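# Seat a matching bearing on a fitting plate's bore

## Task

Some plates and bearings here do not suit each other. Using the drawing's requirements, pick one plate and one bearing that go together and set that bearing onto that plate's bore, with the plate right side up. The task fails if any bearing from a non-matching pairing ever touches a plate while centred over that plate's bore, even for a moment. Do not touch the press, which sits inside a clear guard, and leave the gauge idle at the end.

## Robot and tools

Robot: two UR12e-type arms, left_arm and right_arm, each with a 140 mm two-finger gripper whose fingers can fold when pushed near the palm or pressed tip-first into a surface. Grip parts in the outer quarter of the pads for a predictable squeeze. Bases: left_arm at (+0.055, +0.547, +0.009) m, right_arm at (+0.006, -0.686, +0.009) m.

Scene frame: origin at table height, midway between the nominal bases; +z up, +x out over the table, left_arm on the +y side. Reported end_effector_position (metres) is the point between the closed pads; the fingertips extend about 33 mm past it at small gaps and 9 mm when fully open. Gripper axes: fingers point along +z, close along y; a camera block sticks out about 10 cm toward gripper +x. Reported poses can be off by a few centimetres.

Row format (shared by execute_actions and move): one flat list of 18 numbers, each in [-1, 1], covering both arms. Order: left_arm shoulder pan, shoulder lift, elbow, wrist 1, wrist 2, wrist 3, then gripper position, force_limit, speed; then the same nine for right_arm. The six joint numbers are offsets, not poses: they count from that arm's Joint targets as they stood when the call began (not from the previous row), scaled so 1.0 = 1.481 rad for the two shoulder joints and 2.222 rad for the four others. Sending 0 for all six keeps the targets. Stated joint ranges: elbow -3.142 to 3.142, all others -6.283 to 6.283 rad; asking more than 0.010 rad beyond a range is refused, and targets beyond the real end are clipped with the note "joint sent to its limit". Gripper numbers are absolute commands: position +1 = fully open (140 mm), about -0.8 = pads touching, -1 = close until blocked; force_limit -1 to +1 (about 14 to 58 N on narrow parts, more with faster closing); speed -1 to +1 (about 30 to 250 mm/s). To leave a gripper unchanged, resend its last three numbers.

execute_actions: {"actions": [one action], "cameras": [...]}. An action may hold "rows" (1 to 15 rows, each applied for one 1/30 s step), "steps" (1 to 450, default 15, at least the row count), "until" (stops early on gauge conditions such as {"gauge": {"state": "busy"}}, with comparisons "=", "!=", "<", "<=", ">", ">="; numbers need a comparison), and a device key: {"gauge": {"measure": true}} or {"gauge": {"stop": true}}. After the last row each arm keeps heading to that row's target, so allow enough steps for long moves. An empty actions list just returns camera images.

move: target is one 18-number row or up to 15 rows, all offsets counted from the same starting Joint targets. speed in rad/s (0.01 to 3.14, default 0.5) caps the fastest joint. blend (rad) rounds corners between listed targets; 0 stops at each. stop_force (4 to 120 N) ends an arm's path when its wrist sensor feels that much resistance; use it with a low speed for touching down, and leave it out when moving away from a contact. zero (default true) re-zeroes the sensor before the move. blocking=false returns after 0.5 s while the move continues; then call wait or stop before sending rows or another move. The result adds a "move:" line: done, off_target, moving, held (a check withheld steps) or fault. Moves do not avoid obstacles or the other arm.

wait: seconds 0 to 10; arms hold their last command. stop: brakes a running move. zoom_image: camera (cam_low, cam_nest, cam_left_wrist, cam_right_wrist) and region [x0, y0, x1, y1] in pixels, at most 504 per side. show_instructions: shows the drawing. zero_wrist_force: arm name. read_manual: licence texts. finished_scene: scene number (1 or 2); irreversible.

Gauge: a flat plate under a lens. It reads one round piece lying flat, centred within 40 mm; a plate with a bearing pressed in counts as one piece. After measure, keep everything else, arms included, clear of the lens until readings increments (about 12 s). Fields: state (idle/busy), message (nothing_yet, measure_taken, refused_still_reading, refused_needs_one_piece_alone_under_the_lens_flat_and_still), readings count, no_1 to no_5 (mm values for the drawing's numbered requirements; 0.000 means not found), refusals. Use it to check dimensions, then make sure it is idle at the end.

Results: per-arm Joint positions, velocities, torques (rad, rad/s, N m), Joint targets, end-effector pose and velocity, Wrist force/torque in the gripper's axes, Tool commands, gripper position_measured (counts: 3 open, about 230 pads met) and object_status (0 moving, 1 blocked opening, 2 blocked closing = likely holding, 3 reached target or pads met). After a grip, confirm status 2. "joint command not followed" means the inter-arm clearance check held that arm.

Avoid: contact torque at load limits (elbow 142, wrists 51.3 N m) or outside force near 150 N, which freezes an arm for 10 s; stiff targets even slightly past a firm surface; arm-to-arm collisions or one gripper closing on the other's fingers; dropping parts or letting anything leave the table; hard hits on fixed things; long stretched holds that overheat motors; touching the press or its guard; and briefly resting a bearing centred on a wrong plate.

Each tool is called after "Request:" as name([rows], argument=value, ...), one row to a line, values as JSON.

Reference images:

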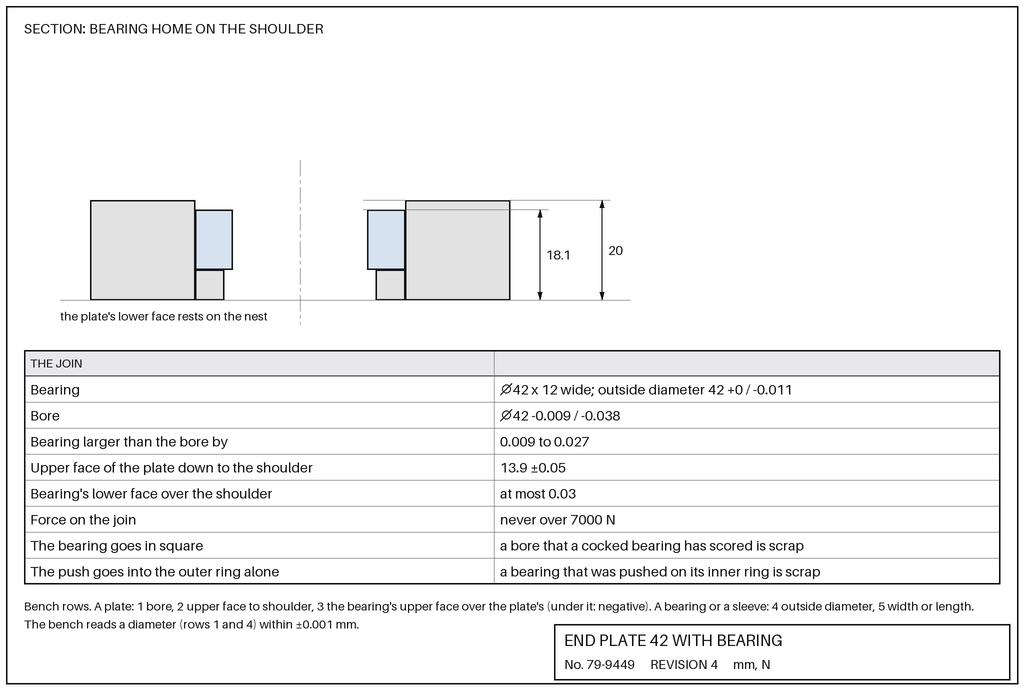

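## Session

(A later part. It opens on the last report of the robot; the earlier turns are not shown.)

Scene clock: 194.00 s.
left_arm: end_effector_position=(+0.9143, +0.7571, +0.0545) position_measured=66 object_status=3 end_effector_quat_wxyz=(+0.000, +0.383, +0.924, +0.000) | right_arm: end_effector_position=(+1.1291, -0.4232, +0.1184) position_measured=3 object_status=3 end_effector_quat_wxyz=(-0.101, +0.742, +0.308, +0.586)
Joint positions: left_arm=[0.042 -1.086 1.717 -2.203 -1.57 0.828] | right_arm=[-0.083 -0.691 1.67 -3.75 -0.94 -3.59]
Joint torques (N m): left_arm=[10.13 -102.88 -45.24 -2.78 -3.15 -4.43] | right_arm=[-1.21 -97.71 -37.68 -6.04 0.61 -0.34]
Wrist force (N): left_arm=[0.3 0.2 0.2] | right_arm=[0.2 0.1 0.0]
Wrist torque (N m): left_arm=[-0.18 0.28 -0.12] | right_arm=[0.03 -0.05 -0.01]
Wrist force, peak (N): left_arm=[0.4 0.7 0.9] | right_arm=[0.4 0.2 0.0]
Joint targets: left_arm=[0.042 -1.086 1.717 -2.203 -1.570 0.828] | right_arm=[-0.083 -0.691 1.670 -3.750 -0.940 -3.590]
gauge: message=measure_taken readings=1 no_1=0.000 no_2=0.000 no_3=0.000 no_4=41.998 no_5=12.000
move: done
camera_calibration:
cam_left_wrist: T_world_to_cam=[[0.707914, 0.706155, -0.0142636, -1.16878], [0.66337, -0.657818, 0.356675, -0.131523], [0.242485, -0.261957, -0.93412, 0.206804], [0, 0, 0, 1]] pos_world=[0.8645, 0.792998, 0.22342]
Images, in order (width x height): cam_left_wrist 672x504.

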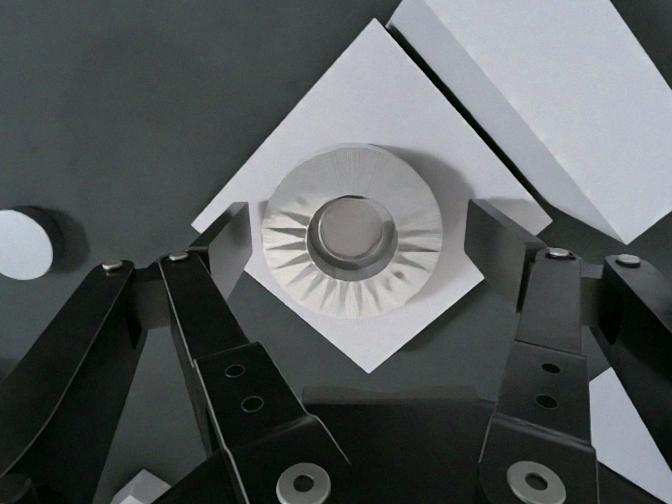

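Request:
move(target=[0,0,0,0,0,0,-1,-1,-1,0,0,0,0,0,0,1,1,1])

Request:
move(target=[0,0,0,0,0,0,0.5,-1,-1,0,0,0,0,0,0,1,1,1])

Request:
move(target=[0,0,0,0,0,-0.7069,0.5,-1,-1,0,0,0,0,0,0,1,1,1], speed=0.8)

Request:
move(target=[0,0,0,0,0,0,-1,-1,-1,0,0,0,0,0,0,1,1,1])

Request:
move(target=[0,0,0,0,0,0,0.5,-1,-1,0,0,0,0,0,0,1,1,1])

Request:
move([
  [0,-0.0191,-0.009,0.0222,0,0,0.5,-1,-1,0,0,0,0,0,0,1,1,1],
  [-0.0496,-0.2131,0.1733,-0.0306,0,0.3205,0.5,-1,-1,0,0,0,0,0,0,1,1,1],
  [-0.1313,-0.1698,0.1212,-0.0073,0,0.2661,0.11,-1,-1,0,0,0,0,0,0,1,1,1],
], speed=[0.3,0.6,0.4])

Request:
execute_actions([
  {"gauge":{"measure":true},"steps":400,"until":{"gauge":{"readings":[">",1]}}},
], cameras=["cam_left_wrist"])

Scene clock: 211.67 s.
left_arm: end_effector_position=(+0.9143, +0.7571, +0.0545) position_measured=103 object_status=0 end_effector_quat_wxyz=(+0.000, +0.383, +0.924, +0.000) | right_arm: end_effector_position=(+1.1291, -0.4232, +0.1184) position_measured=3 object_status=3 end_effector_quat_wxyz=(-0.101, +0.742, +0.308, +0.586)
Joint positions: left_arm=[0.042 -1.087 1.717 -2.203 -1.57 0.828] | right_arm=[-0.083 -0.691 1.67 -3.75 -0.94 -3.59]
Joint torques (N m): left_arm=[-6.91 -95.18 -43.8 -5.54 -1.45 -4.1] | right_arm=[-1.22 -96.73 -37.3 -5.77 0.77 -0.21]
Wrist force (N): left_arm=[1.4 -3.0 -4.7] | right_arm=[0.1 0.2 0.2]
Wrist torque (N m): left_arm=[-0.04 0.25 -0.08] | right_arm=[0.05 -0.03 -0.01]
Wrist force, peak (N): left_arm=[1.2 -3.5 -5.3] | right_arm=[0.6 0.1 0.0]
Joint targets: left_arm=[0.042 -1.086 1.717 -2.203 -1.570 0.828] | right_arm=[-0.083 -0.691 1.670 -3.750 -0.940 -3.590]
gauge: message=measure_taken readings=1 no_1=0.000 no_2=0.000 no_3=0.000 no_4=41.998 no_5=12.000
move: done

Scene clock: 212.70 s.
left_arm: end_effector_position=(+0.9143, +0.7571, +0.0545) position_measured=66 object_status=0 end_effector_quat_wxyz=(+0.000, +0.383, +0.924, +0.000) | right_arm: end_effector_position=(+1.1291, -0.4232, +0.1184) position_measured=3 object_status=3 end_effector_quat_wxyz=(-0.101, +0.742, +0.308, +0.586)
Joint positions: left_arm=[0.042 -1.087 1.717 -2.203 -1.57 0.828] | right_arm=[-0.083 -0.691 1.67 -3.75 -0.94 -3.59]
Joint torques (N m): left_arm=[-6.27 -81.55 -39.78 -7.9 1.62 -4.12] | right_arm=[-0.93 -98.46 -37.1 -6.24 0.59 -0.25]
Wrist force (N): left_arm=[0.3 0.2 0.1] | right_arm=[0.1 0.2 0.0]
Wrist torque (N m): left_arm=[-0.17 0.28 -0.13] | right_arm=[0.04 -0.02 -0.01]
Wrist force, peak (N): left_arm=[1.2 -3.1 -4.3] | right_arm=[0.4 0.0 0.2]
Joint targets: left_arm=[0.042 -1.086 1.717 -2.203 -1.570 0.828] | right_arm=[-0.083 -0.691 1.670 -3.750 -0.940 -3.590]
gauge: message=measure_taken readings=1 no_1=0.000 no_2=0.000 no_3=0.000 no_4=41.998 no_5=12.000
move: done

Scene clock: 215.33 s.
left_arm: end_effector_position=(+0.9143, +0.7571, +0.0545) position_measured=66 object_status=3 end_effector_quat_wxyz=(+0.001, -0.382, +0.924, +0.000) | right_arm: end_effector_position=(+1.1291, -0.4232, +0.1184) position_measured=3 object_status=3 end_effector_quat_wxyz=(-0.101, +0.742, +0.308, +0.586)
Joint positions: left_arm=[0.042 -1.086 1.717 -2.203 -1.57 -0.743] | right_arm=[-0.083 -0.691 1.67 -3.75 -0.94 -3.59]
Joint torques (N m): left_arm=[-6.63 -75.98 -33.7 -8.06 3.94 -4.47] | right_arm=[0.72 -97.53 -37.27 -5.96 0.63 -0.36]
Wrist force (N): left_arm=[0.5 -0.1 -0.1] | right_arm=[0.0 -0.2 0.1]
Wrist torque (N m): left_arm=[-0.23 0.25 -0.13] | right_arm=[-0.05 0.02 -0.01]
Wrist force, peak (N): left_arm=[0.8 0.8 0.5] | right_arm=[0.3 0.1 0.3]
Joint targets: left_arm=[0.042 -1.086 1.717 -2.203 -1.570 -0.743] | right_arm=[-0.083 -0.691 1.670 -3.750 -0.940 -3.590]
gauge: message=measure_taken readings=1 no_1=0.000 no_2=0.000 no_3=0.000 no_4=41.998 no_5=12.000
move: done

Scene clock: 216.33 s.
left_arm: end_effector_position=(+0.9143, +0.7571, +0.0545) position_measured=103 object_status=0 end_effector_quat_wxyz=(+0.001, -0.382, +0.924, +0.000) | right_arm: end_effector_position=(+1.1291, -0.4232, +0.1184) position_measured=3 object_status=3 end_effector_quat_wxyz=(-0.101, +0.742, +0.308, +0.586)
Joint positions: left_arm=[0.042 -1.086 1.717 -2.203 -1.57 -0.743] | right_arm=[-0.083 -0.691 1.67 -3.75 -0.94 -3.59]
Joint torques (N m): left_arm=[-6.23 -76.53 -33.72 -4.61 4.13 -4.21] | right_arm=[0.76 -98.17 -37.05 -6.13 0.68 -0.35]
Wrist force (N): left_arm=[3.0 -1.1 -9.5] | right_arm=[0.0 0.0 0.0]
Wrist torque (N m): left_arm=[-0.27 0.29 -0.05] | right_arm=[-0.01 -0.01 -0.01]
Wrist force, peak (N): left_arm=[3.1 -0.6 -10.2] | right_arm=[-0.2 -0.1 0.3]
Joint targets: left_arm=[0.042 -1.086 1.717 -2.203 -1.570 -0.743] | right_arm=[-0.083 -0.691 1.670 -3.750 -0.940 -3.590]
gauge: message=measure_taken readings=1 no_1=0.000 no_2=0.000 no_3=0.000 no_4=41.998 no_5=12.000
move: done

Scene clock: 217.37 s.
left_arm: end_effector_position=(+0.9143, +0.7571, +0.0545) position_measured=66 object_status=0 end_effector_quat_wxyz=(+0.001, -0.382, +0.924, +0.000) | right_arm: end_effector_position=(+1.1291, -0.4232, +0.1184) position_measured=3 object_status=3 end_effector_quat_wxyz=(-0.101, +0.742, +0.308, +0.586)
Joint positions: left_arm=[0.042 -1.086 1.717 -2.203 -1.57 -0.743] | right_arm=[-0.083 -0.691 1.67 -3.75 -0.94 -3.59]
Joint torques (N m): left_arm=[-6.51 -80.98 -36.23 -2.8 3.76 -4.28] | right_arm=[-0.26 -96.94 -37.02 -5.95 0.48 -0.17]
Wrist force (N): left_arm=[0.3 -0.1 0.1] | right_arm=[0.1 -0.1 0.3]
Wrist torque (N m): left_arm=[-0.23 0.29 -0.13] | right_arm=[-0.01 -0.03 -0.01]
Wrist force, peak (N): left_arm=[3.3 -0.7 -10.1] | right_arm=[0.1 -0.5 0.0]
Joint targets: left_arm=[0.042 -1.086 1.717 -2.203 -1.570 -0.743] | right_arm=[-0.083 -0.691 1.670 -3.750 -0.940 -3.590]
gauge: message=measure_taken readings=1 no_1=0.000 no_2=0.000 no_3=0.000 no_4=41.998 no_5=12.000
move: done

Scene clock: 222.03 s.
left_arm: end_effector_position=(+0.7899, +0.6101, +0.1001) position_measured=115 object_status=0 end_effector_quat_wxyz=(+0.000, +0.001, +1.000, +0.000) | right_arm: end_effector_position=(+1.1291, -0.4232, +0.1184) position_measured=3 object_status=3 end_effector_quat_wxyz=(-0.101, +0.742, +0.308, +0.586)
Joint positions: left_arm=[-0.153 -1.338 1.986 -2.219 -1.57 -0.152] | right_arm=[-0.083 -0.691 1.67 -3.75 -0.94 -3.59]
Joint torques (N m): left_arm=[-15.03 -53.76 -45.1 -2.8 2.05 -4.31] | right_arm=[-0.04 -97.13 -37.84 -6.16 0.32 -0.17]
Wrist force (N): left_arm=[1.5 0.3 -0.3] | right_arm=[0.2 0.1 -0.2]
Wrist torque (N m): left_arm=[-0.15 0.02 -0.06] | right_arm=[0.02 -0.03 -0.01]
Wrist force, peak (N): left_arm=[3.6 3.7 0.9] | right_arm=[0.4 0.0 -0.2]
Joint targets: left_arm=[-0.153 -1.338 1.986 -2.219 -1.570 -0.152] | right_arm=[-0.083 -0.691 1.670 -3.750 -0.940 -3.590]
gauge: message=measure_taken readings=1 no_1=0.000 no_2=0.000 no_3=0.000 no_4=41.998 no_5=12.000
move: done

Scene clock: 234.23 s.
left_arm: end_effector_position=(+0.7899, +0.6101, +0.1001) position_measured=115 object_status=3 end_effector_quat_wxyz=(+0.000, +0.001, +1.000, +0.000) | right_arm: end_effector_position=(+1.1291, -0.4232, +0.1184) position_measured=3 object_status=3 end_effector_quat_wxyz=(-0.101, +0.742, +0.308, +0.586)
Joint positions: left_arm=[-0.153 -1.338 1.986 -2.219 -1.57 -0.152] | right_arm=[-0.083 -0.691 1.67 -3.75 -0.94 -3.59]
Joint torques (N m): left_arm=[-14.69 -53.67 -44.99 -2.99 -2.89 -4.44] | right_arm=[0.31 -97.43 -37.79 -6.06 0.47 -0.35]
Wrist force (N): left_arm=[1.2 0.1 -0.3] | right_arm=[0.3 0.0 0.2]
Wrist torque (N m): left_arm=[-0.17 0.10 -0.06] | right_arm=[0.01 -0.07 -0.01]
Wrist force, peak (N): left_arm=[1.6 0.4 -0.1] | right_arm=[-0.1 -0.1 -0.5]
Joint targets: left_arm=[-0.153 -1.338 1.986 -2.219 -1.570 -0.152] | right_arm=[-0.083 -0.691 1.670 -3.750 -0.940 -3.590]
Tool commands: left_gripper/position=+0.11 left_gripper/force_limit=-1.0 left_gripper/speed=-1.0 right_gripper/position=+1.0 right_gripper/force_limit=+1.0 right_gripper/speed=+1.0
gauge: message=measure_taken readings=2 no_1=41.953 no_2=13.899 no_3=0.000 no_4=0.000 no_5=0.000
camera_calibration:
cam_left_wrist: T_world_to_cam=[[0.0014387, 0.999887, -0.0149709, -0.597378], [0.93449, 0.00398513, 0.355966, -0.779913], [0.355986, -0.0145023, -0.934379, 0.000365765], [0, 0, 0, 1]] pos_world=[0.72955, 0.600424, 0.269021]
Images, in order (width x height): cam_left_wrist 672x504.

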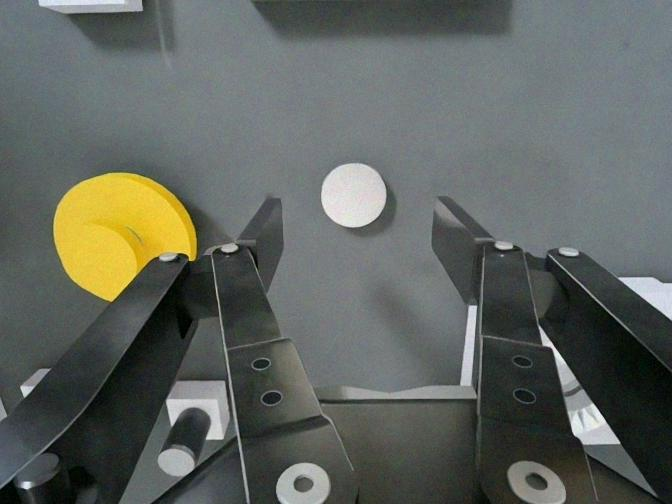

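Request:
move([
  [0.0816,-0.0432,0.0522,-0.0234,0,0.761,0.5,0,-1,0,0,0,0,0,0,1,1,1],
  [0.1313,0.1506,-0.1301,0.0297,0,0.7941,0.5,0,-1,0,0,0,0,0,0,1,1,1],
  [0.1313,0.1715,-0.1202,0.0054,0,0.7941,0.5,0,-1,0,0,0,0,0,0,1,1,1],
], speed=[0.9,0.5,0.2])

Request:
move(target=[0,0,0,0,0,0,-1,0,-1,0,0,0,0,0,0,1,1,1])

Request:
move([
  [0,-0.0209,-0.0099,0.0243,0,0,-1,0,-1,0,0,0,0,0,0,1,1,1],
  [-0.0496,-0.2148,0.1724,-0.0288,0,-0.0331,-1,0,-1,0,0,0,0,0,0,1,1,1],
  [-0.0496,-0.2635,0.1468,0.0293,0,-0.0331,-1,0,-1,0,0,0,0,0,0,1,1,1],
  [-0.3116,-0.3465,0.2048,0.0267,0,-0.2077,-1,0,-1,0,0,0,0,0,0,1,1,1],
  [-0.3116,-0.2647,0.2421,-0.0657,0,-0.2077,-1,0,-1,0,0,0,0,0,0,1,1,1],
], speed=[0.15,0.4,0.4,0.6,0.3])

Request:
move(target=[0,0.0098,0.0041,-0.0106,0,0,-1,0,-1,0,0,0,0,0,0,1,1,1], speed=0.02, stop_force=5, cameras=["cam_low","cam_left_wrist"])

Request:
zoom_image(camera="cam_low", region=[430, 210, 560, 310])

Scene clock: 269.80 s.
left_arm: end_effector_position=(+0.9139, +0.7571, +0.0517) position_measured=66 object_status=3 end_effector_quat_wxyz=(+0.000, +0.707, +0.707, +0.000) | right_arm: end_effector_position=(+1.1291, -0.4232, +0.1184) position_measured=3 object_status=3 end_effector_quat_wxyz=(-0.101, +0.742, +0.308, +0.586)
Joint positions: left_arm=[0.042 -1.084 1.719 -2.207 -1.57 1.613] | right_arm=[-0.083 -0.691 1.67 -3.75 -0.94 -3.59]
Joint torques (N m): left_arm=[16.11 -76.56 -32.79 -7.9 -2.64 3.61] | right_arm=[0.23 -95.93 -39.28 -6.22 0.59 -0.15]
Wrist force (N): left_arm=[0.5 0.7 0.9] | right_arm=[0.0 -0.1 0.1]
Wrist torque (N m): left_arm=[-0.07 0.32 -0.27] | right_arm=[-0.01 -0.01 -0.01]
Wrist force, peak (N): left_arm=[1.3 3.2 1.0] | right_arm=[0.5 -0.3 0.3]
Joint targets: left_arm=[0.042 -1.084 1.719 -2.207 -1.570 1.613] | right_arm=[-0.083 -0.691 1.670 -3.750 -0.940 -3.590]
gauge: message=measure_taken readings=2 no_1=41.953 no_2=13.899 no_3=0.000 no_4=0.000 no_5=0.000
move: done

Scene clock: 271.10 s.
left_arm: end_effector_position=(+0.9139, +0.7571, +0.0515) position_measured=105 object_status=0 end_effector_quat_wxyz=(+0.000, +0.707, +0.707, +0.000) | right_arm: end_effector_position=(+1.1291, -0.4232, +0.1184) position_measured=3 object_status=3 end_effector_quat_wxyz=(-0.101, +0.742, +0.308, +0.586)
Joint positions: left_arm=[0.042 -1.084 1.719 -2.207 -1.57 1.613] | right_arm=[-0.083 -0.691 1.67 -3.75 -0.94 -3.59]
Joint torques (N m): left_arm=[15.94 -76.1 -33.01 -2.32 -2.71 3.4] | right_arm=[-0.02 -96.89 -39.19 -5.69 0.54 -0.06]
Wrist force (N): left_arm=[-0.4 -4.0 -22.3] | right_arm=[0.1 0.0 0.2]
Wrist torque (N m): left_arm=[0.40 0.43 -0.15] | right_arm=[0.01 -0.02 -0.01]
Wrist force, peak (N): left_arm=[-0.3 -3.7 -22.4] | right_arm=[0.0 -0.1 0.5]
Joint targets: left_arm=[0.042 -1.084 1.719 -2.207 -1.570 1.613] | right_arm=[-0.083 -0.691 1.670 -3.750 -0.940 -3.590]
gauge: message=measure_taken readings=2 no_1=41.953 no_2=13.899 no_3=0.000 no_4=0.000 no_5=0.000
move: done

Scene clock: 276.63 s.
left_arm: end_effector_position=(+0.6594, +0.4680, +0.0568) position_measured=105 object_status=2 end_effector_quat_wxyz=(+0.000, +0.707, +0.707, +0.000) | right_arm: end_effector_position=(+1.1291, -0.4232, +0.1184) position_measured=3 object_status=3 end_effector_quat_wxyz=(-0.101, +0.742, +0.308, +0.586)
Joint positions: left_arm=[-0.42 -1.476 2.257 -2.353 -1.57 1.151] | right_arm=[-0.083 -0.691 1.67 -3.75 -0.94 -3.59]
Joint torques (N m): left_arm=[-12.31 -38.05 -29.32 -8.34 -1.27 -4.24] | right_arm=[-0.18 -97.11 -39.7 -6.1 0.57 -0.3]
Wrist force (N): left_arm=[0.3 0.9 1.8] | right_arm=[-0.1 0.3 0.0]
Wrist torque (N m): left_arm=[0.03 0.26 -0.20] | right_arm=[0.06 0.02 -0.01]
Wrist force, peak (N): left_arm=[-0.5 -3.6 -21.5] | right_arm=[0.3 0.0 0.4]
Joint targets: left_arm=[-0.420 -1.476 2.257 -2.353 -1.570 1.151] | right_arm=[-0.083 -0.691 1.670 -3.750 -0.940 -3.590]
gauge: message=measure_taken readings=2 no_1=41.953 no_2=13.899 no_3=0.000 no_4=0.000 no_5=0.000
move: done

Scene clock: 278.83 s.
left_arm: end_effector_position=(+0.6588, +0.4682, +0.0486) position_measured=105 object_status=2 end_effector_quat_wxyz=(+0.000, +0.707, +0.707, +0.000) | right_arm: end_effector_position=(+1.1291, -0.4232, +0.1184) position_measured=3 object_status=3 end_effector_quat_wxyz=(-0.101, +0.742, +0.308, +0.586)
Joint positions: left_arm=[-0.42 -1.465 2.264 -2.371 -1.57 1.151] | right_arm=[-0.083 -0.691 1.67 -3.75 -0.94 -3.59]
Joint torques (N m): left_arm=[-9.42 -64.98 -40.6 -4.22 -0.02 -4.08] | right_arm=[-0.51 -98.44 -39.12 -5.94 0.64 -0.3]
Wrist force (N): left_arm=[0.3 1.4 1.5] | right_arm=[0.2 0.1 0.0]
Wrist torque (N m): left_arm=[0.03 0.24 -0.18] | right_arm=[0.01 -0.05 -0.01]
Wrist force, peak (N): left_arm=[4.1 -10.4 -34.4] | right_arm=[-0.1 0.3 0.4]
Joint targets: left_arm=[-0.420 -1.465 2.264 -2.371 -1.570 1.151] | right_arm=[-0.083 -0.691 1.670 -3.750 -0.940 -3.590]
gauge: message=measure_taken readings=2 no_1=41.953 no_2=13.899 no_3=0.000 no_4=0.000 no_5=0.000
move: contact (left_arm)
camera_calibration:
cam_left_wrist: T_world_to_cam=[[0.999893, -0.000761943, -0.0145854, -0.64538], [0.00448289, -0.934423, 0.356137, 0.413698], [-0.0139003, -0.356164, -0.93432, 0.400577], [0, 0, 0, 1]] pos_world=[0.649025, 0.528748, 0.217521]
Images, in order (width x height): cam_low 672x504, cam_left_wrist 672x504.

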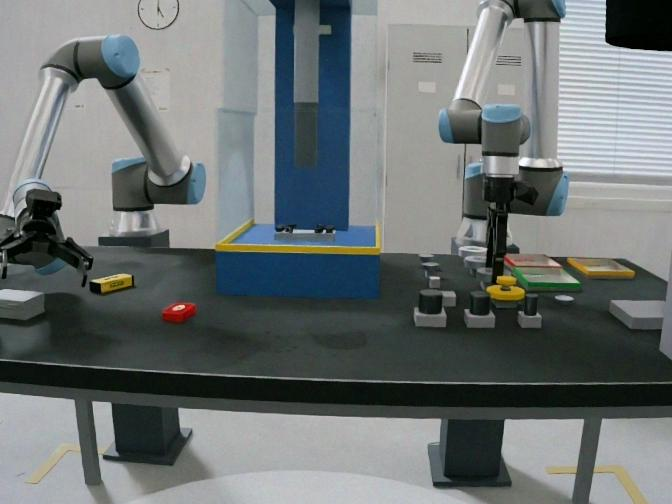

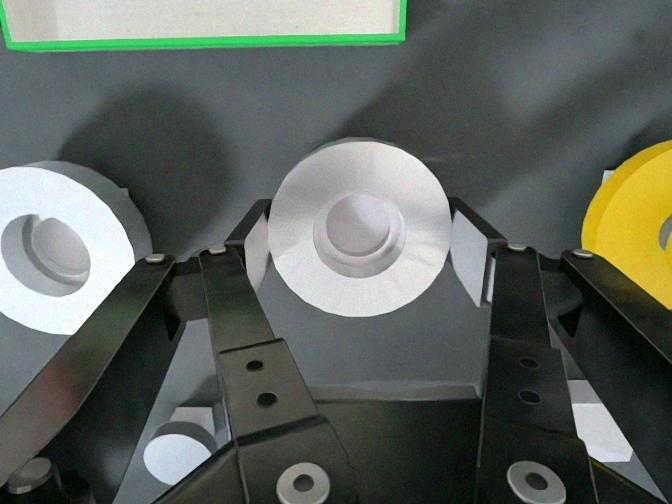

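Scaled by 3.877 from the camera's 672x504 image, which has a finer 960x720 frame.

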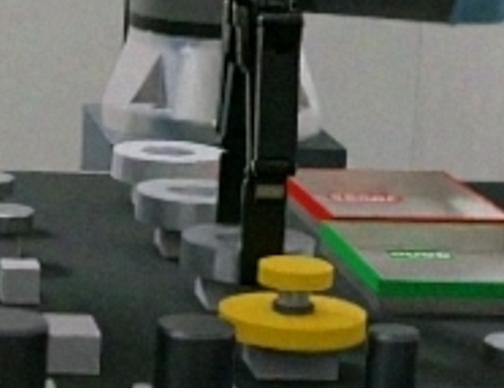

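Request:
move(target=[0,0,0,0,0,0,0.5,0,-1,0,0,0,0,0,0,1,1,1])

Request:
move([
  [0,-0.0892,-0.0405,0.1006,0,0,0.5,0,-1,0,0,0,0,0,0,1,1,1],
  [-0.102,-0.2853,0.0622,0.1285,0,-0.0681,0.5,0,-1,0,0,0,0,0,0,1,1,1],
], speed=[0.4,0.6], cameras=["cam_left_wrist"])

Scene clock: 309.13 s.
left_arm: end_effector_position=(+0.6588, +0.4682, +0.0486) position_measured=66 object_status=0 end_effector_quat_wxyz=(+0.000, +0.707, +0.707, +0.000) | right_arm: end_effector_position=(+1.1291, -0.4232, +0.1184) position_measured=3 object_status=3 end_effector_quat_wxyz=(-0.101, +0.742, +0.308, +0.586)
Joint positions: left_arm=[-0.42 -1.465 2.264 -2.371 -1.57 1.151] | right_arm=[-0.083 -0.691 1.67 -3.75 -0.94 -3.59]
Joint torques (N m): left_arm=[-7.03 -60.73 -39.56 -6.72 -0.64 -4.1] | right_arm=[0.26 -96.88 -40.37 -6.16 0.67 0.03]
Wrist force (N): left_arm=[0.7 0.9 -0.9] | right_arm=[0.0 -0.1 0.2]
Wrist torque (N m): left_arm=[0.00 0.17 -0.19] | right_arm=[-0.03 0.01 -0.01]
Wrist force, peak (N): left_arm=[0.4 1.6 1.8] | right_arm=[0.4 -0.1 0.4]
Joint targets: left_arm=[-0.420 -1.465 2.264 -2.371 -1.570 1.151] | right_arm=[-0.083 -0.691 1.670 -3.750 -0.940 -3.590]
gauge: message=measure_taken readings=2 no_1=41.953 no_2=13.899 no_3=0.000 no_4=0.000 no_5=0.000
move: done

Scene clock: 311.30 s.
left_arm: end_effector_position=(+0.5081, +0.4631, +0.1498) position_measured=66 object_status=3 end_effector_quat_wxyz=(+0.000, +0.707, +0.707, +0.000) | right_arm: end_effector_position=(+1.1291, -0.4232, +0.1184) position_measured=3 object_status=3 end_effector_quat_wxyz=(-0.101, +0.742, +0.308, +0.586)
Joint positions: left_arm=[-0.571 -1.887 2.402 -2.086 -1.57 1] | right_arm=[-0.083 -0.691 1.67 -3.75 -0.94 -3.59]
Joint torques (N m): left_arm=[-16.08 -33.62 -35.78 -2.86 -0.52 -4.12] | right_arm=[-0.77 -98.08 -39.98 -6.04 0.81 -0.03]
Wrist force (N): left_arm=[0.1 0.8 -1.2] | right_arm=[0.0 0.1 0.2]
Wrist torque (N m): left_arm=[-0.07 0.28 -0.10] | right_arm=[0.02 0.00 -0.01]
Wrist force, peak (N): left_arm=[1.1 3.9 -0.3] | right_arm=[0.4 0.0 0.2]
Joint targets: left_arm=[-0.571 -1.887 2.402 -2.086 -1.570 1.000] | right_arm=[-0.083 -0.691 1.670 -3.750 -0.940 -3.590]
gauge: message=measure_taken readings=2 no_1=41.953 no_2=13.899 no_3=0.000 no_4=0.000 no_5=0.000
move: done
camera_calibration:
cam_left_wrist: T_world_to_cam=[[0.99988, -0.000441512, -0.0154532, -0.493206], [0.00508536, -0.93457, 0.355743, 0.373282], [-0.0145992, -0.355779, -0.934456, 0.491341], [0, 0, 0, 1]] pos_world=[0.498422, 0.523449, 0.318722]
Images, in order (width x height): cam_left_wrist 672x504.

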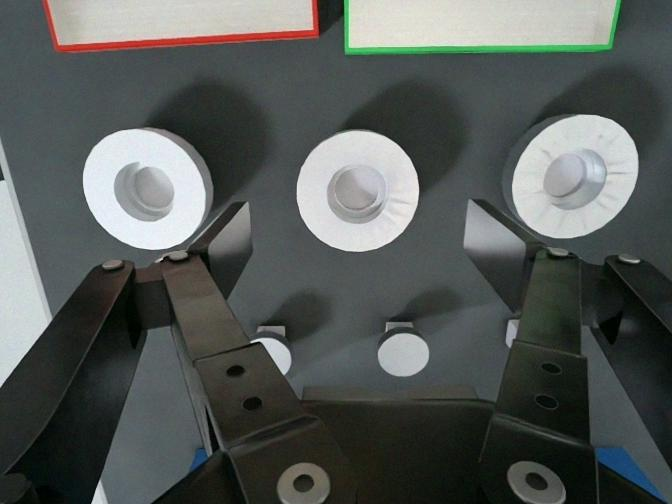

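Request:
move(target=[0,0.11,0.0525,-0.1258,0,0,0.5,0,-1,0,0,0,0,0,0,1,1,1], speed=0.25, stop_force=10)

Request:
move(target=[0,0,0,0,0,0,-1,0,-1,0,0,0,0,0,0,1,1,1])

Request:
move(target=[0,-0.0295,-0.0106,0.0302,0,0,-1,0,-1,0,0,0,0,0,0,1,1,1], speed=0.1, cameras=["cam_left_wrist"])

Request:
move([
  [0,-0.0805,-0.0419,0.0955,0,0,-1,0,-1,0,0,0,0,0,0,1,1,1],
  [0.3641,0.1985,-0.2025,0.0702,0,0.2427,-1,0,-1,0,0,0,0,0,0,1,1,1],
  [0.3641,0.2473,-0.177,0.0122,0,0.2427,-1,0,-1,0,0,0,0,0,0,1,1,1],
  [0.4137,0.4412,-0.3592,0.0652,0,0.2757,-1,0,-1,0,0,0,0,0,0,1,1,1],
], speed=[0.3,0.5,0.4,0.4])

Request:
move(target=[0,0.0175,0.0082,-0.0198,0,0,-1,0,-1,0,0,0,0,0,0,1,1,1], speed=0.04, stop_force=7)

Request:
move(target=[0,0.006,0.0027,-0.0067,0,0,-1,0,-1,0,0,0,0,0,0,1,1,1], speed=0.012, stop_force=5, cameras=["cam_left_wrist"])

Scene clock: 350.00 s.
left_arm: end_effector_position=(+0.5080, +0.4632, +0.0466) position_measured=66 object_status=3 end_effector_quat_wxyz=(+0.000, +0.707, +0.707, +0.000) | right_arm: end_effector_position=(+1.1291, -0.4232, +0.1184) position_measured=3 object_status=3 end_effector_quat_wxyz=(-0.101, +0.742, +0.308, +0.586)
Joint positions: left_arm=[-0.571 -1.724 2.519 -2.365 -1.57 1] | right_arm=[-0.083 -0.691 1.67 -3.75 -0.94 -3.59]
Joint torques (N m): left_arm=[-13.16 -13.35 -28.14 -8.22 -0.78 -4.12] | right_arm=[-0.05 -96.92 -41.17 -6.12 0.85 -0.36]
Wrist force (N): left_arm=[0.0 0.9 -0.9] | right_arm=[0.0 0.0 0.0]
Wrist torque (N m): left_arm=[-0.01 0.28 -0.16] | right_arm=[-0.01 -0.01 0.00]
Wrist force, peak (N): left_arm=[0.1 0.6 -2.5] | right_arm=[0.3 -0.5 -0.2]
Joint targets: left_arm=[-0.571 -1.724 2.519 -2.365 -1.570 1.000] | right_arm=[-0.083 -0.691 1.670 -3.750 -0.940 -3.590]
gauge: message=measure_taken readings=2 no_1=41.953 no_2=13.899 no_3=0.000 no_4=0.000 no_5=0.000
move: done

Scene clock: 351.27 s.
left_arm: end_effector_position=(+0.5080, +0.4632, +0.0466) position_measured=105 object_status=0 end_effector_quat_wxyz=(+0.000, +0.707, +0.707, +0.000) | right_arm: end_effector_position=(+1.1291, -0.4232, +0.1184) position_measured=3 object_status=3 end_effector_quat_wxyz=(-0.101, +0.742, +0.308, +0.586)
Joint positions: left_arm=[-0.571 -1.724 2.519 -2.365 -1.57 1] | right_arm=[-0.083 -0.691 1.67 -3.75 -0.94 -3.59]
Joint torques (N m): left_arm=[-13.66 -12.94 -28.15 -5.12 -0.63 -4.21] | right_arm=[-1.15 -97.97 -41.01 -6.22 0.54 -0.27]
Wrist force (N): left_arm=[2.8 -8.2 -26.0] | right_arm=[0.3 -0.2 0.1]
Wrist torque (N m): left_arm=[0.11 0.23 -0.01] | right_arm=[-0.05 -0.07 -0.01]
Wrist force, peak (N): left_arm=[3.1 -8.4 -26.5] | right_arm=[0.2 -0.2 0.3]
Joint targets: left_arm=[-0.571 -1.724 2.519 -2.365 -1.570 1.000] | right_arm=[-0.083 -0.691 1.670 -3.750 -0.940 -3.590]
gauge: message=measure_taken readings=2 no_1=41.953 no_2=13.899 no_3=0.000 no_4=0.000 no_5=0.000
move: done

Scene clock: 352.33 s.
left_arm: end_effector_position=(+0.5081, +0.4631, +0.0697) position_measured=105 object_status=2 end_effector_quat_wxyz=(+0.000, +0.707, +0.707, +0.000) | right_arm: end_effector_position=(+1.1291, -0.4232, +0.1184) position_measured=3 object_status=3 end_effector_quat_wxyz=(-0.101, +0.742, +0.308, +0.586)
Joint positions: left_arm=[-0.571 -1.768 2.496 -2.298 -1.57 1] | right_arm=[-0.083 -0.691 1.67 -3.75 -0.94 -3.59]
Joint torques (N m): left_arm=[-13.15 -39.38 -44.87 -2.89 -0.65 -4.11] | right_arm=[-0.3 -99.38 -41.19 -6.08 0.42 -0.51]
Wrist force (N): left_arm=[0.2 0.6 1.7] | right_arm=[0.2 -0.2 0.1]
Wrist torque (N m): left_arm=[-0.06 0.25 -0.11] | right_arm=[-0.04 -0.05 -0.01]
Wrist force, peak (N): left_arm=[3.2 -8.6 -26.5] | right_arm=[-0.1 -0.2 0.3]
Joint targets: left_arm=[-0.571 -1.768 2.496 -2.298 -1.570 1.000] | right_arm=[-0.083 -0.691 1.670 -3.750 -0.940 -3.590]
gauge: message=measure_taken readings=2 no_1=41.953 no_2=13.899 no_3=0.000 no_4=0.000 no_5=0.000
move: done
camera_calibration:
cam_left_wrist: T_world_to_cam=[[0.999881, -0.000535048, -0.0154179, -0.494402], [0.00498538, -0.93457, 0.355745, 0.401791], [-0.0145994, -0.355779, -0.934456, 0.416584], [0, 0, 0, 1]] pos_world=[0.498422, 0.523449, 0.238722]
Images, in order (width x height): cam_left_wrist 672x504.

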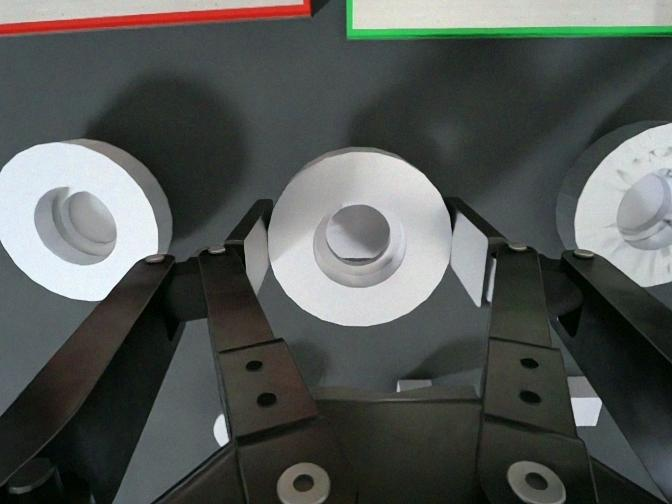

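Scene clock: 357.50 s.
left_arm: end_effector_position=(+0.9138, +0.7572, +0.0845) position_measured=105 object_status=2 end_effector_quat_wxyz=(+0.000, +0.707, +0.707, +0.000) | right_arm: end_effector_position=(+1.1291, -0.4232, +0.1184) position_measured=3 object_status=3 end_effector_quat_wxyz=(-0.101, +0.742, +0.308, +0.586)
Joint positions: left_arm=[0.042 -1.115 1.698 -2.153 -1.57 1.612] | right_arm=[-0.083 -0.691 1.67 -3.75 -0.94 -3.59]
Joint torques (N m): left_arm=[17.26 -74.28 -48.45 -3.18 -0.61 3.73] | right_arm=[-0.36 -97.53 -41.19 -5.98 0.75 -0.55]
Wrist force (N): left_arm=[0.5 0.9 2.7] | right_arm=[0.2 -0.4 0.0]
Wrist torque (N m): left_arm=[-0.03 0.32 -0.25] | right_arm=[-0.08 -0.04 -0.01]
Wrist force, peak (N): left_arm=[4.9 2.3 2.4] | right_arm=[0.4 0.1 0.5]
Joint targets: left_arm=[0.042 -1.115 1.697 -2.153 -1.570 1.612] | right_arm=[-0.083 -0.691 1.670 -3.750 -0.940 -3.590]
gauge: message=measure_taken readings=2 no_1=41.953 no_2=13.899 no_3=0.000 no_4=0.000 no_5=0.000
move: done

Scene clock: 359.53 s.
left_arm: end_effector_position=(+0.9136, +0.7572, +0.0565) position_measured=105 object_status=2 end_effector_quat_wxyz=(+0.000, +0.707, +0.707, +0.000) | right_arm: end_effector_position=(+1.1291, -0.4232, +0.1184) position_measured=3 object_status=3 end_effector_quat_wxyz=(-0.101, +0.742, +0.308, +0.586)
Joint positions: left_arm=[0.042 -1.089 1.716 -2.197 -1.57 1.612] | right_arm=[-0.083 -0.691 1.67 -3.75 -0.94 -3.59]
Joint torques (N m): left_arm=[15.89 -78.38 -34.41 -8.4 -0.61 3.65] | right_arm=[-1.41 -97.49 -40.98 -5.9 0.67 -0.16]
Wrist force (N): left_arm=[0.4 0.6 3.1] | right_arm=[0.0 -0.1 0.2]
Wrist torque (N m): left_arm=[-0.07 0.34 -0.28] | right_arm=[-0.02 0.01 -0.01]
Wrist force, peak (N): left_arm=[0.4 0.8 3.5] | right_arm=[-0.2 -0.3 0.4]
Joint targets: left_arm=[0.042 -1.089 1.716 -2.197 -1.570 1.612] | right_arm=[-0.083 -0.691 1.670 -3.750 -0.940 -3.590]
gauge: message=measure_taken readings=2 no_1=41.953 no_2=13.899 no_3=0.000 no_4=0.000 no_5=0.000
move: done

Scene clock: 361.40 s.
left_arm: end_effector_position=(+0.9135, +0.7572, +0.0518) position_measured=105 object_status=2 end_effector_quat_wxyz=(+0.000, +0.707, +0.707, +0.000) | right_arm: end_effector_position=(+1.1291, -0.4232, +0.1184) position_measured=3 object_status=3 end_effector_quat_wxyz=(-0.101, +0.742, +0.308, +0.586)
Joint positions: left_arm=[0.042 -1.084 1.719 -2.205 -1.57 1.612] | right_arm=[-0.083 -0.691 1.67 -3.75 -0.94 -3.59]
Joint torques (N m): left_arm=[13.81 -100.5 -43.4 -2.21 -0.69 3.24] | right_arm=[-1.06 -97.9 -41.06 -6.06 0.65 -0.02]
Wrist force (N): left_arm=[0.0 1.2 -1.2] | right_arm=[0.0 -0.1 0.3]
Wrist torque (N m): left_arm=[-0.29 0.38 -0.27] | right_arm=[-0.02 -0.01 0.00]
Wrist force, peak (N): left_arm=[-0.7 -7.6 -16.2] | right_arm=[0.0 0.0 0.5]
Joint targets: left_arm=[0.042 -1.084 1.719 -2.205 -1.570 1.612] | right_arm=[-0.083 -0.691 1.670 -3.750 -0.940 -3.590]
gauge: message=measure_taken readings=2 no_1=41.953 no_2=13.899 no_3=0.000 no_4=0.000 no_5=0.000
move: contact (left_arm)
camera_calibration:
cam_left_wrist: T_world_to_cam=[[0.999869, -0.000281015, -0.0161566, -0.900005], [0.00548752, -0.934525, 0.355855, 0.680607], [-0.0151988, -0.355898, -0.934401, 0.510981], [0, 0, 0, 1]] pos_world=[0.903919, 0.817649, 0.220723]
Images, in order (width x height): cam_left_wrist 672x504.

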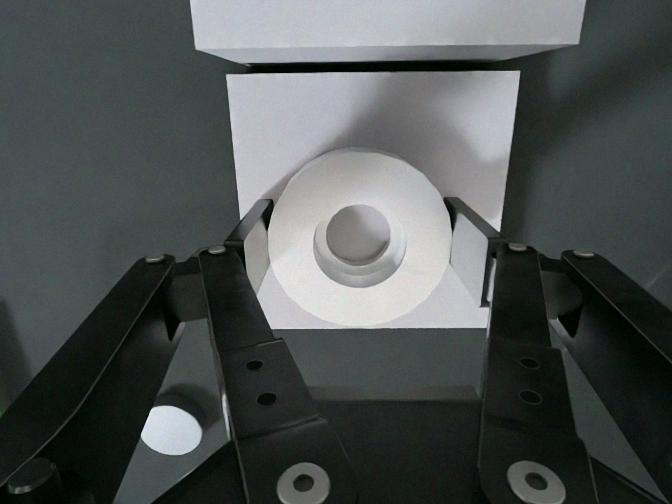

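Center it, retreat, measure.

Request:
move(target=[0,0,0,0,0,0,0.5,-1,-1,0,0,0,0,0,0,1,1,1])

Request:
move(target=[0,-0.0016,-0.0008,0.0018,0,-0.3534,0.5,-1,-1,0,0,0,0,0,0,1,1,1])

Request:
move(target=[0,0,0,0,0,0,-1,-1,-1,0,0,0,0,0,0,1,1,1])

Request:
move(target=[0,0,0,0,0,0,0.5,-1,-1,0,0,0,0,0,0,1,1,1])

Request:
move(target=[0,0,0,0,0,-0.7069,0.5,-1,-1,0,0,0,0,0,0,1,1,1], speed=0.8)

Request:
move(target=[0,0,0,0,0,0,-1,-1,-1,0,0,0,0,0,0,1,1,1])

Request:
move(target=[0,0,0,0,0,0,0.5,-1,-1,0,0,0,0,0,0,1,1,1])

Request:
move([
  [0,-0.0191,-0.009,0.0222,0,0,0.5,-1,-1,0,0,0,0,0,0,1,1,1],
  [-0.0496,-0.2131,0.1733,-0.0306,0,0.3205,0.5,-1,-1,0,0,0,0,0,0,1,1,1],
  [-0.1313,-0.1698,0.1212,-0.0073,0,0.2661,0.11,-1,-1,0,0,0,0,0,0,1,1,1],
], speed=[0.3,0.6,0.4])

Request:
execute_actions([
  {"gauge":{"measure":true},"steps":400,"until":{"gauge":{"readings":[">",2]}}},
])

Scene clock: 385.40 s.
left_arm: end_effector_position=(+0.9135, +0.7572, +0.0518) position_measured=66 object_status=0 end_effector_quat_wxyz=(+0.000, +0.707, +0.707, +0.000) | right_arm: end_effector_position=(+1.1291, -0.4232, +0.1184) position_measured=3 object_status=3 end_effector_quat_wxyz=(-0.101, +0.742, +0.308, +0.586)
Joint positions: left_arm=[0.042 -1.084 1.719 -2.205 -1.57 1.612] | right_arm=[-0.083 -0.691 1.67 -3.75 -0.94 -3.59]
Joint torques (N m): left_arm=[-7.53 -100.38 -43.61 -5.81 -0.94 -2.57] | right_arm=[-0.43 -98.76 -41.77 -6 0.7 0]
Wrist force (N): left_arm=[0.3 0.9 0.8] | right_arm=[0.2 -0.1 0.4]
Wrist torque (N m): left_arm=[-0.02 0.36 -0.28] | right_arm=[-0.03 -0.03 -0.01]
Wrist force, peak (N): left_arm=[0.1 0.8 -1.8] | right_arm=[0.5 0.0 0.3]
Joint targets: left_arm=[0.042 -1.084 1.719 -2.205 -1.570 1.612] | right_arm=[-0.083 -0.691 1.670 -3.750 -0.940 -3.590]
gauge: message=measure_taken readings=2 no_1=41.953 no_2=13.899 no_3=0.000 no_4=0.000 no_5=0.000
move: done

Scene clock: 387.57 s.
left_arm: end_effector_position=(+0.9137, +0.7572, +0.0544) position_measured=66 object_status=3 end_effector_quat_wxyz=(+0.000, +0.383, +0.924, +0.000) | right_arm: end_effector_position=(+1.1291, -0.4232, +0.1184) position_measured=3 object_status=3 end_effector_quat_wxyz=(-0.101, +0.742, +0.308, +0.586)
Joint positions: left_arm=[0.042 -1.087 1.717 -2.201 -1.57 0.827] | right_arm=[-0.083 -0.691 1.67 -3.75 -0.94 -3.59]
Joint torques (N m): left_arm=[-7.35 -103.21 -45.47 -2.7 -1 -4.34] | right_arm=[-0.25 -98.42 -42.05 -6.2 0.63 -0.44]
Wrist force (N): left_arm=[0.2 0.1 -0.1] | right_arm=[0.0 -0.1 0.1]
Wrist torque (N m): left_arm=[-0.20 0.30 -0.13] | right_arm=[-0.01 -0.01 -0.01]
Wrist force, peak (N): left_arm=[0.4 0.6 1.1] | right_arm=[0.2 0.3 0.2]
Joint targets: left_arm=[0.042 -1.087 1.717 -2.201 -1.570 0.827] | right_arm=[-0.083 -0.691 1.670 -3.750 -0.940 -3.590]
gauge: message=measure_taken readings=2 no_1=41.953 no_2=13.899 no_3=0.000 no_4=0.000 no_5=0.000
move: done

Scene clock: 388.57 s.
left_arm: end_effector_position=(+0.9137, +0.7572, +0.0544) position_measured=103 object_status=2 end_effector_quat_wxyz=(+0.000, +0.383, +0.924, +0.000) | right_arm: end_effector_position=(+1.1291, -0.4232, +0.1184) position_measured=3 object_status=3 end_effector_quat_wxyz=(-0.101, +0.742, +0.308, +0.586)
Joint positions: left_arm=[0.042 -1.087 1.717 -2.201 -1.57 0.827] | right_arm=[-0.083 -0.691 1.67 -3.75 -0.94 -3.59]
Joint torques (N m): left_arm=[-7.16 -95.25 -43.6 -6.07 -1.03 -4.35] | right_arm=[0 -96.67 -42.22 -6.02 0.89 -0.14]
Wrist force (N): left_arm=[2.3 -4.8 -5.6] | right_arm=[0.2 -0.1 0.2]
Wrist torque (N m): left_arm=[-0.09 0.27 -0.05] | right_arm=[-0.02 -0.04 -0.01]
Wrist force, peak (N): left_arm=[2.4 -4.8 -5.8] | right_arm=[0.3 0.1 0.3]
Joint targets: left_arm=[0.042 -1.087 1.717 -2.201 -1.570 0.827] | right_arm=[-0.083 -0.691 1.670 -3.750 -0.940 -3.590]
gauge: message=measure_taken readings=2 no_1=41.953 no_2=13.899 no_3=0.000 no_4=0.000 no_5=0.000
move: done

Scene clock: 389.57 s.
left_arm: end_effector_position=(+0.9137, +0.7572, +0.0545) position_measured=66 object_status=0 end_effector_quat_wxyz=(+0.000, +0.383, +0.924, +0.000) | right_arm: end_effector_position=(+1.1291, -0.4232, +0.1184) position_measured=3 object_status=3 end_effector_quat_wxyz=(-0.101, +0.742, +0.308, +0.586)
Joint positions: left_arm=[0.042 -1.087 1.717 -2.201 -1.57 0.827] | right_arm=[-0.083 -0.691 1.67 -3.75 -0.94 -3.59]
Joint torques (N m): left_arm=[-7.17 -79.28 -40.1 -8.05 -1.09 -4.12] | right_arm=[-1.35 -98.82 -42.86 -6.03 0.62 0.09]
Wrist force (N): left_arm=[0.3 0.3 -0.3] | right_arm=[-0.1 0.0 0.0]
Wrist torque (N m): left_arm=[-0.15 0.29 -0.13] | right_arm=[0.00 0.03 -0.01]
Wrist force, peak (N): left_arm=[1.8 -4.3 -4.5] | right_arm=[0.2 0.1 0.4]
Joint targets: left_arm=[0.042 -1.087 1.717 -2.201 -1.570 0.827] | right_arm=[-0.083 -0.691 1.670 -3.750 -0.940 -3.590]
gauge: message=measure_taken readings=2 no_1=41.953 no_2=13.899 no_3=0.000 no_4=0.000 no_5=0.000
move: done

Scene clock: 392.20 s.
left_arm: end_effector_position=(+0.9137, +0.7572, +0.0544) position_measured=66 object_status=3 end_effector_quat_wxyz=(+0.000, -0.383, +0.924, +0.000) | right_arm: end_effector_position=(+1.1291, -0.4232, +0.1184) position_measured=3 object_status=3 end_effector_quat_wxyz=(-0.101, +0.742, +0.308, +0.586)
Joint positions: left_arm=[0.042 -1.087 1.717 -2.201 -1.57 -0.743] | right_arm=[-0.083 -0.691 1.67 -3.75 -0.94 -3.59]
Joint torques (N m): left_arm=[-7.93 -75.29 -33.9 -8.1 -1.36 -4.34] | right_arm=[-1.73 -96.87 -42.58 -5.88 0.77 -0.11]
Wrist force (N): left_arm=[0.3 0.3 0.1] | right_arm=[-0.1 -0.2 0.4]
Wrist torque (N m): left_arm=[-0.15 0.28 -0.13] | right_arm=[-0.04 0.02 -0.01]
Wrist force, peak (N): left_arm=[0.7 0.7 0.3] | right_arm=[0.5 0.0 0.2]
Joint targets: left_arm=[0.042 -1.087 1.717 -2.201 -1.570 -0.744] | right_arm=[-0.083 -0.691 1.670 -3.750 -0.940 -3.590]
gauge: message=measure_taken readings=2 no_1=41.953 no_2=13.899 no_3=0.000 no_4=0.000 no_5=0.000
move: done

Scene clock: 393.20 s.
left_arm: end_effector_position=(+0.9137, +0.7572, +0.0544) position_measured=103 object_status=2 end_effector_quat_wxyz=(+0.000, -0.383, +0.924, +0.000) | right_arm: end_effector_position=(+1.1291, -0.4232, +0.1184) position_measured=3 object_status=3 end_effector_quat_wxyz=(-0.101, +0.742, +0.308, +0.586)
Joint positions: left_arm=[0.042 -1.087 1.717 -2.201 -1.57 -0.744] | right_arm=[-0.083 -0.691 1.67 -3.75 -0.94 -3.59]
Joint torques (N m): left_arm=[-7.28 -75.87 -33.87 -4.28 -1.27 -4.23] | right_arm=[-2.55 -99.02 -41.55 -6.1 0.55 0]
Wrist force (N): left_arm=[2.7 0.0 -10.1] | right_arm=[-0.1 0.2 0.0]
Wrist torque (N m): left_arm=[-0.22 0.34 -0.05] | right_arm=[0.04 0.04 -0.01]
Wrist force, peak (N): left_arm=[2.6 0.1 -10.2] | right_arm=[0.4 -0.4 -0.1]
Joint targets: left_arm=[0.042 -1.087 1.717 -2.201 -1.570 -0.744] | right_arm=[-0.083 -0.691 1.670 -3.750 -0.940 -3.590]
gauge: message=measure_taken readings=2 no_1=41.953 no_2=13.899 no_3=0.000 no_4=0.000 no_5=0.000
move: done

Scene clock: 394.20 s.
left_arm: end_effector_position=(+0.9137, +0.7572, +0.0544) position_measured=66 object_status=0 end_effector_quat_wxyz=(+0.000, -0.383, +0.924, +0.000) | right_arm: end_effector_position=(+1.1291, -0.4232, +0.1184) position_measured=3 object_status=3 end_effector_quat_wxyz=(-0.101, +0.742, +0.308, +0.586)
Joint positions: left_arm=[0.042 -1.087 1.717 -2.201 -1.57 -0.744] | right_arm=[-0.083 -0.691 1.67 -3.75 -0.94 -3.59]
Joint torques (N m): left_arm=[-6.08 -80.68 -34.77 -2.79 -1.39 -4.09] | right_arm=[-1.17 -98.38 -40.94 -6.13 0.39 -0.36]
Wrist force (N): left_arm=[0.5 0.2 -0.2] | right_arm=[0.0 -0.1 0.2]
Wrist torque (N m): left_arm=[-0.16 0.25 -0.13] | right_arm=[-0.02 -0.01 -0.01]
Wrist force, peak (N): left_arm=[2.7 -0.2 -9.3] | right_arm=[0.4 0.4 0.1]
Joint targets: left_arm=[0.042 -1.087 1.717 -2.201 -1.570 -0.744] | right_arm=[-0.083 -0.691 1.670 -3.750 -0.940 -3.590]
gauge: message=measure_taken readings=2 no_1=41.953 no_2=13.899 no_3=0.000 no_4=0.000 no_5=0.000
move: done

Scene clock: 398.87 s.
left_arm: end_effector_position=(+0.7893, +0.6102, +0.1000) position_measured=115 object_status=0 end_effector_quat_wxyz=(-0.001, +0.000, +1.000, +0.000) | right_arm: end_effector_position=(+1.1291, -0.4232, +0.1184) position_measured=3 object_status=3 end_effector_quat_wxyz=(-0.101, +0.742, +0.308, +0.586)
Joint positions: left_arm=[-0.153 -1.338 1.986 -2.217 -1.57 -0.152] | right_arm=[-0.083 -0.691 1.67 -3.75 -0.94 -3.59]
Joint torques (N m): left_arm=[-15.2 -53.52 -45.21 -2.79 -1.16 -4.15] | right_arm=[-1.2 -95.42 -41.72 -5.82 0.53 -0.53]
Wrist force (N): left_arm=[1.4 0.0 -0.1] | right_arm=[0.1 -0.3 0.3]
Wrist torque (N m): left_arm=[-0.20 0.05 -0.06] | right_arm=[-0.07 0.00 -0.01]
Wrist force, peak (N): left_arm=[3.6 3.7 0.9] | right_arm=[0.4 -0.2 0.1]
Joint targets: left_arm=[-0.153 -1.338 1.986 -2.217 -1.570 -0.152] | right_arm=[-0.083 -0.691 1.670 -3.750 -0.940 -3.590]
gauge: message=measure_taken readings=2 no_1=41.953 no_2=13.899 no_3=0.000 no_4=0.000 no_5=0.000
move: done

Scene clock: 411.07 s.
left_arm: end_effector_position=(+0.7893, +0.6102, +0.1000) position_measured=115 object_status=3 end_effector_quat_wxyz=(-0.001, +0.000, +1.000, +0.000) | right_arm: end_effector_position=(+1.1291, -0.4232, +0.1184) position_measured=3 object_status=3 end_effector_quat_wxyz=(-0.101, +0.742, +0.308, +0.586)
Joint positions: left_arm=[-0.153 -1.338 1.986 -2.217 -1.57 -0.152] | right_arm=[-0.083 -0.691 1.67 -3.75 -0.94 -3.59]
Joint torques (N m): left_arm=[-15.62 -52.74 -44.49 -2.79 -1.28 -4.26] | right_arm=[0.93 -97.6 -42.56 -6.21 0.62 -0.27]
Wrist force (N): left_arm=[1.4 0.1 -0.3] | right_arm=[0.1 0.1 0.1]
Wrist torque (N m): left_arm=[-0.17 0.05 -0.06] | right_arm=[0.01 -0.02 -0.01]
Wrist force, peak (N): left_arm=[1.5 0.3 -0.5] | right_arm=[0.5 0.1 0.4]
Joint targets: left_arm=[-0.153 -1.338 1.986 -2.217 -1.570 -0.152] | right_arm=[-0.083 -0.691 1.670 -3.750 -0.940 -3.590]
Tool commands: left_gripper/position=+0.11 left_gripper/force_limit=-1.0 left_gripper/speed=-1.0 right_gripper/position=+1.0 right_gripper/force_limit=+1.0 right_gripper/speed=+1.0
gauge: message=measure_taken readings=3 no_1=41.984 no_2=13.900 no_3=0.000 no_4=0.000 no_5=0.000

Request:
move(target=[0,0.0503,0.0193,-0.0538,0,0,0.11,-1,-1,0,0,0,0,0,0,1,1,1], speed=0.25)

Request:
move(target=[0,0,0,0,0,0,-1,-1,-1,0,0,0,0,0,0,1,1,1])

Request:
move([
  [0,-0.0503,-0.0193,0.0528,0,0,-1,-1,-1,0,0,0,0,0,0,1,1,1],
  [0.0816,-0.0976,0.031,0.034,0,0.0544,-1,-1,-1,0,0,0,0,0,0,1,1,1],
  [0.1313,0.096,-0.1517,0.0876,0,0.0875,-1,-1,-1,0,0,0,0,0,0,1,1,1],
], speed=[0.2,0.4,0.4], cameras=["cam_left_wrist"])

Scene clock: 425.87 s.
left_arm: end_effector_position=(+0.7905, +0.6101, +0.0372) position_measured=115 object_status=3 end_effector_quat_wxyz=(+0.000, +0.000, +1.000, +0.000) | right_arm: end_effector_position=(+1.1291, -0.4232, +0.1184) position_measured=3 object_status=3 end_effector_quat_wxyz=(-0.101, +0.742, +0.308, +0.586)
Joint positions: left_arm=[-0.153 -1.264 2.029 -2.336 -1.57 -0.152] | right_arm=[-0.083 -0.691 1.67 -3.75 -0.94 -3.59]
Joint torques (N m): left_arm=[-13.33 -57.49 -28.71 -8.13 -1.27 -3.76] | right_arm=[-0.37 -96.57 -43.17 -5.97 0.74 -0.38]
Wrist force (N): left_arm=[0.7 0.7 -0.1] | right_arm=[0.1 0.0 0.3]
Wrist torque (N m): left_arm=[-0.04 0.18 -0.03] | right_arm=[0.01 -0.03 -0.01]
Wrist force, peak (N): left_arm=[1.0 0.2 -2.3] | right_arm=[0.2 -0.4 0.4]
Joint targets: left_arm=[-0.153 -1.264 2.029 -2.336 -1.570 -0.152] | right_arm=[-0.083 -0.691 1.670 -3.750 -0.940 -3.590]
gauge: message=measure_taken readings=3 no_1=41.984 no_2=13.900 no_3=0.000 no_4=0.000 no_5=0.000
move: done

Scene clock: 427.20 s.
left_arm: end_effector_position=(+0.7905, +0.6101, +0.0371) position_measured=168 object_status=0 end_effector_quat_wxyz=(+0.000, +0.000, +1.000, +0.000) | right_arm: end_effector_position=(+1.1291, -0.4232, +0.1184) position_measured=3 object_status=3 end_effector_quat_wxyz=(-0.101, +0.742, +0.308, +0.586)
Joint positions: left_arm=[-0.153 -1.264 2.029 -2.336 -1.57 -0.152] | right_arm=[-0.083 -0.691 1.67 -3.75 -0.94 -3.59]
Joint torques (N m): left_arm=[-9.4 -57.02 -28.77 -7.43 -1.26 -3.81] | right_arm=[0.87 -97.7 -43.02 -6.28 0.71 0.06]
Wrist force (N): left_arm=[2.7 0.1 -7.4] | right_arm=[0.0 -0.1 0.2]
Wrist torque (N m): left_arm=[-0.02 0.19 -0.03] | right_arm=[-0.02 -0.02 -0.01]
Wrist force, peak (N): left_arm=[3.4 0.2 -8.2] | right_arm=[0.3 0.2 0.3]
Joint targets: left_arm=[-0.153 -1.264 2.029 -2.336 -1.570 -0.152] | right_arm=[-0.083 -0.691 1.670 -3.750 -0.940 -3.590]
gauge: message=measure_taken readings=3 no_1=41.984 no_2=13.900 no_3=0.000 no_4=0.000 no_5=0.000
move: done

Scene clock: 430.57 s.
left_arm: end_effector_position=(+0.9141, +0.7572, +0.0923) position_measured=168 object_status=2 end_effector_quat_wxyz=(+0.000, +0.000, +1.000, +0.000) | right_arm: end_effector_position=(+1.1291, -0.4232, +0.1184) position_measured=3 object_status=3 end_effector_quat_wxyz=(-0.101, +0.742, +0.308, +0.586)
Joint positions: left_arm=[0.042 -1.122 1.692 -2.142 -1.57 0.042] | right_arm=[-0.083 -0.691 1.67 -3.75 -0.94 -3.59]
Joint torques (N m): left_arm=[16.51 -76.8 -47.26 -2.99 -1.29 3.55] | right_arm=[-1.07 -97.32 -43.28 -6.18 0.61 -0.34]
Wrist force (N): left_arm=[0.3 0.8 1.4] | right_arm=[0.4 -0.1 0.1]
Wrist torque (N m): left_arm=[-0.08 0.33 -0.25] | right_arm=[-0.03 -0.07 -0.01]
Wrist force, peak (N): left_arm=[2.8 0.1 -8.1] | right_arm=[0.3 -0.4 0.3]
Joint targets: left_arm=[0.042 -1.121 1.692 -2.142 -1.570 0.042] | right_arm=[-0.083 -0.691 1.670 -3.750 -0.940 -3.590]
gauge: message=measure_taken readings=3 no_1=41.984 no_2=13.900 no_3=0.000 no_4=0.000 no_5=0.000
move: done
camera_calibration:
cam_left_wrist: T_world_to_cam=[[0.000815021, 0.999887, -0.0149956, -0.744218], [0.934298, 0.00458442, 0.356462, -0.894015], [0.356491, -0.0143009, -0.934189, -0.049564], [0, 0, 0, 1]] pos_world=[0.853553, 0.747523, 0.261221]
Images, in order (width x height): cam_left_wrist 672x504.

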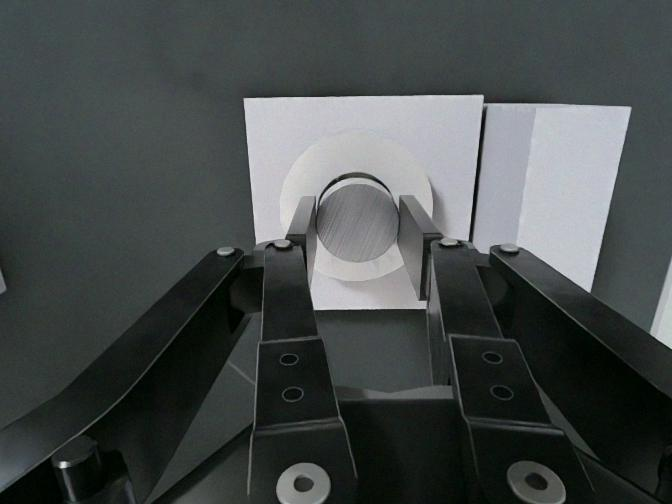

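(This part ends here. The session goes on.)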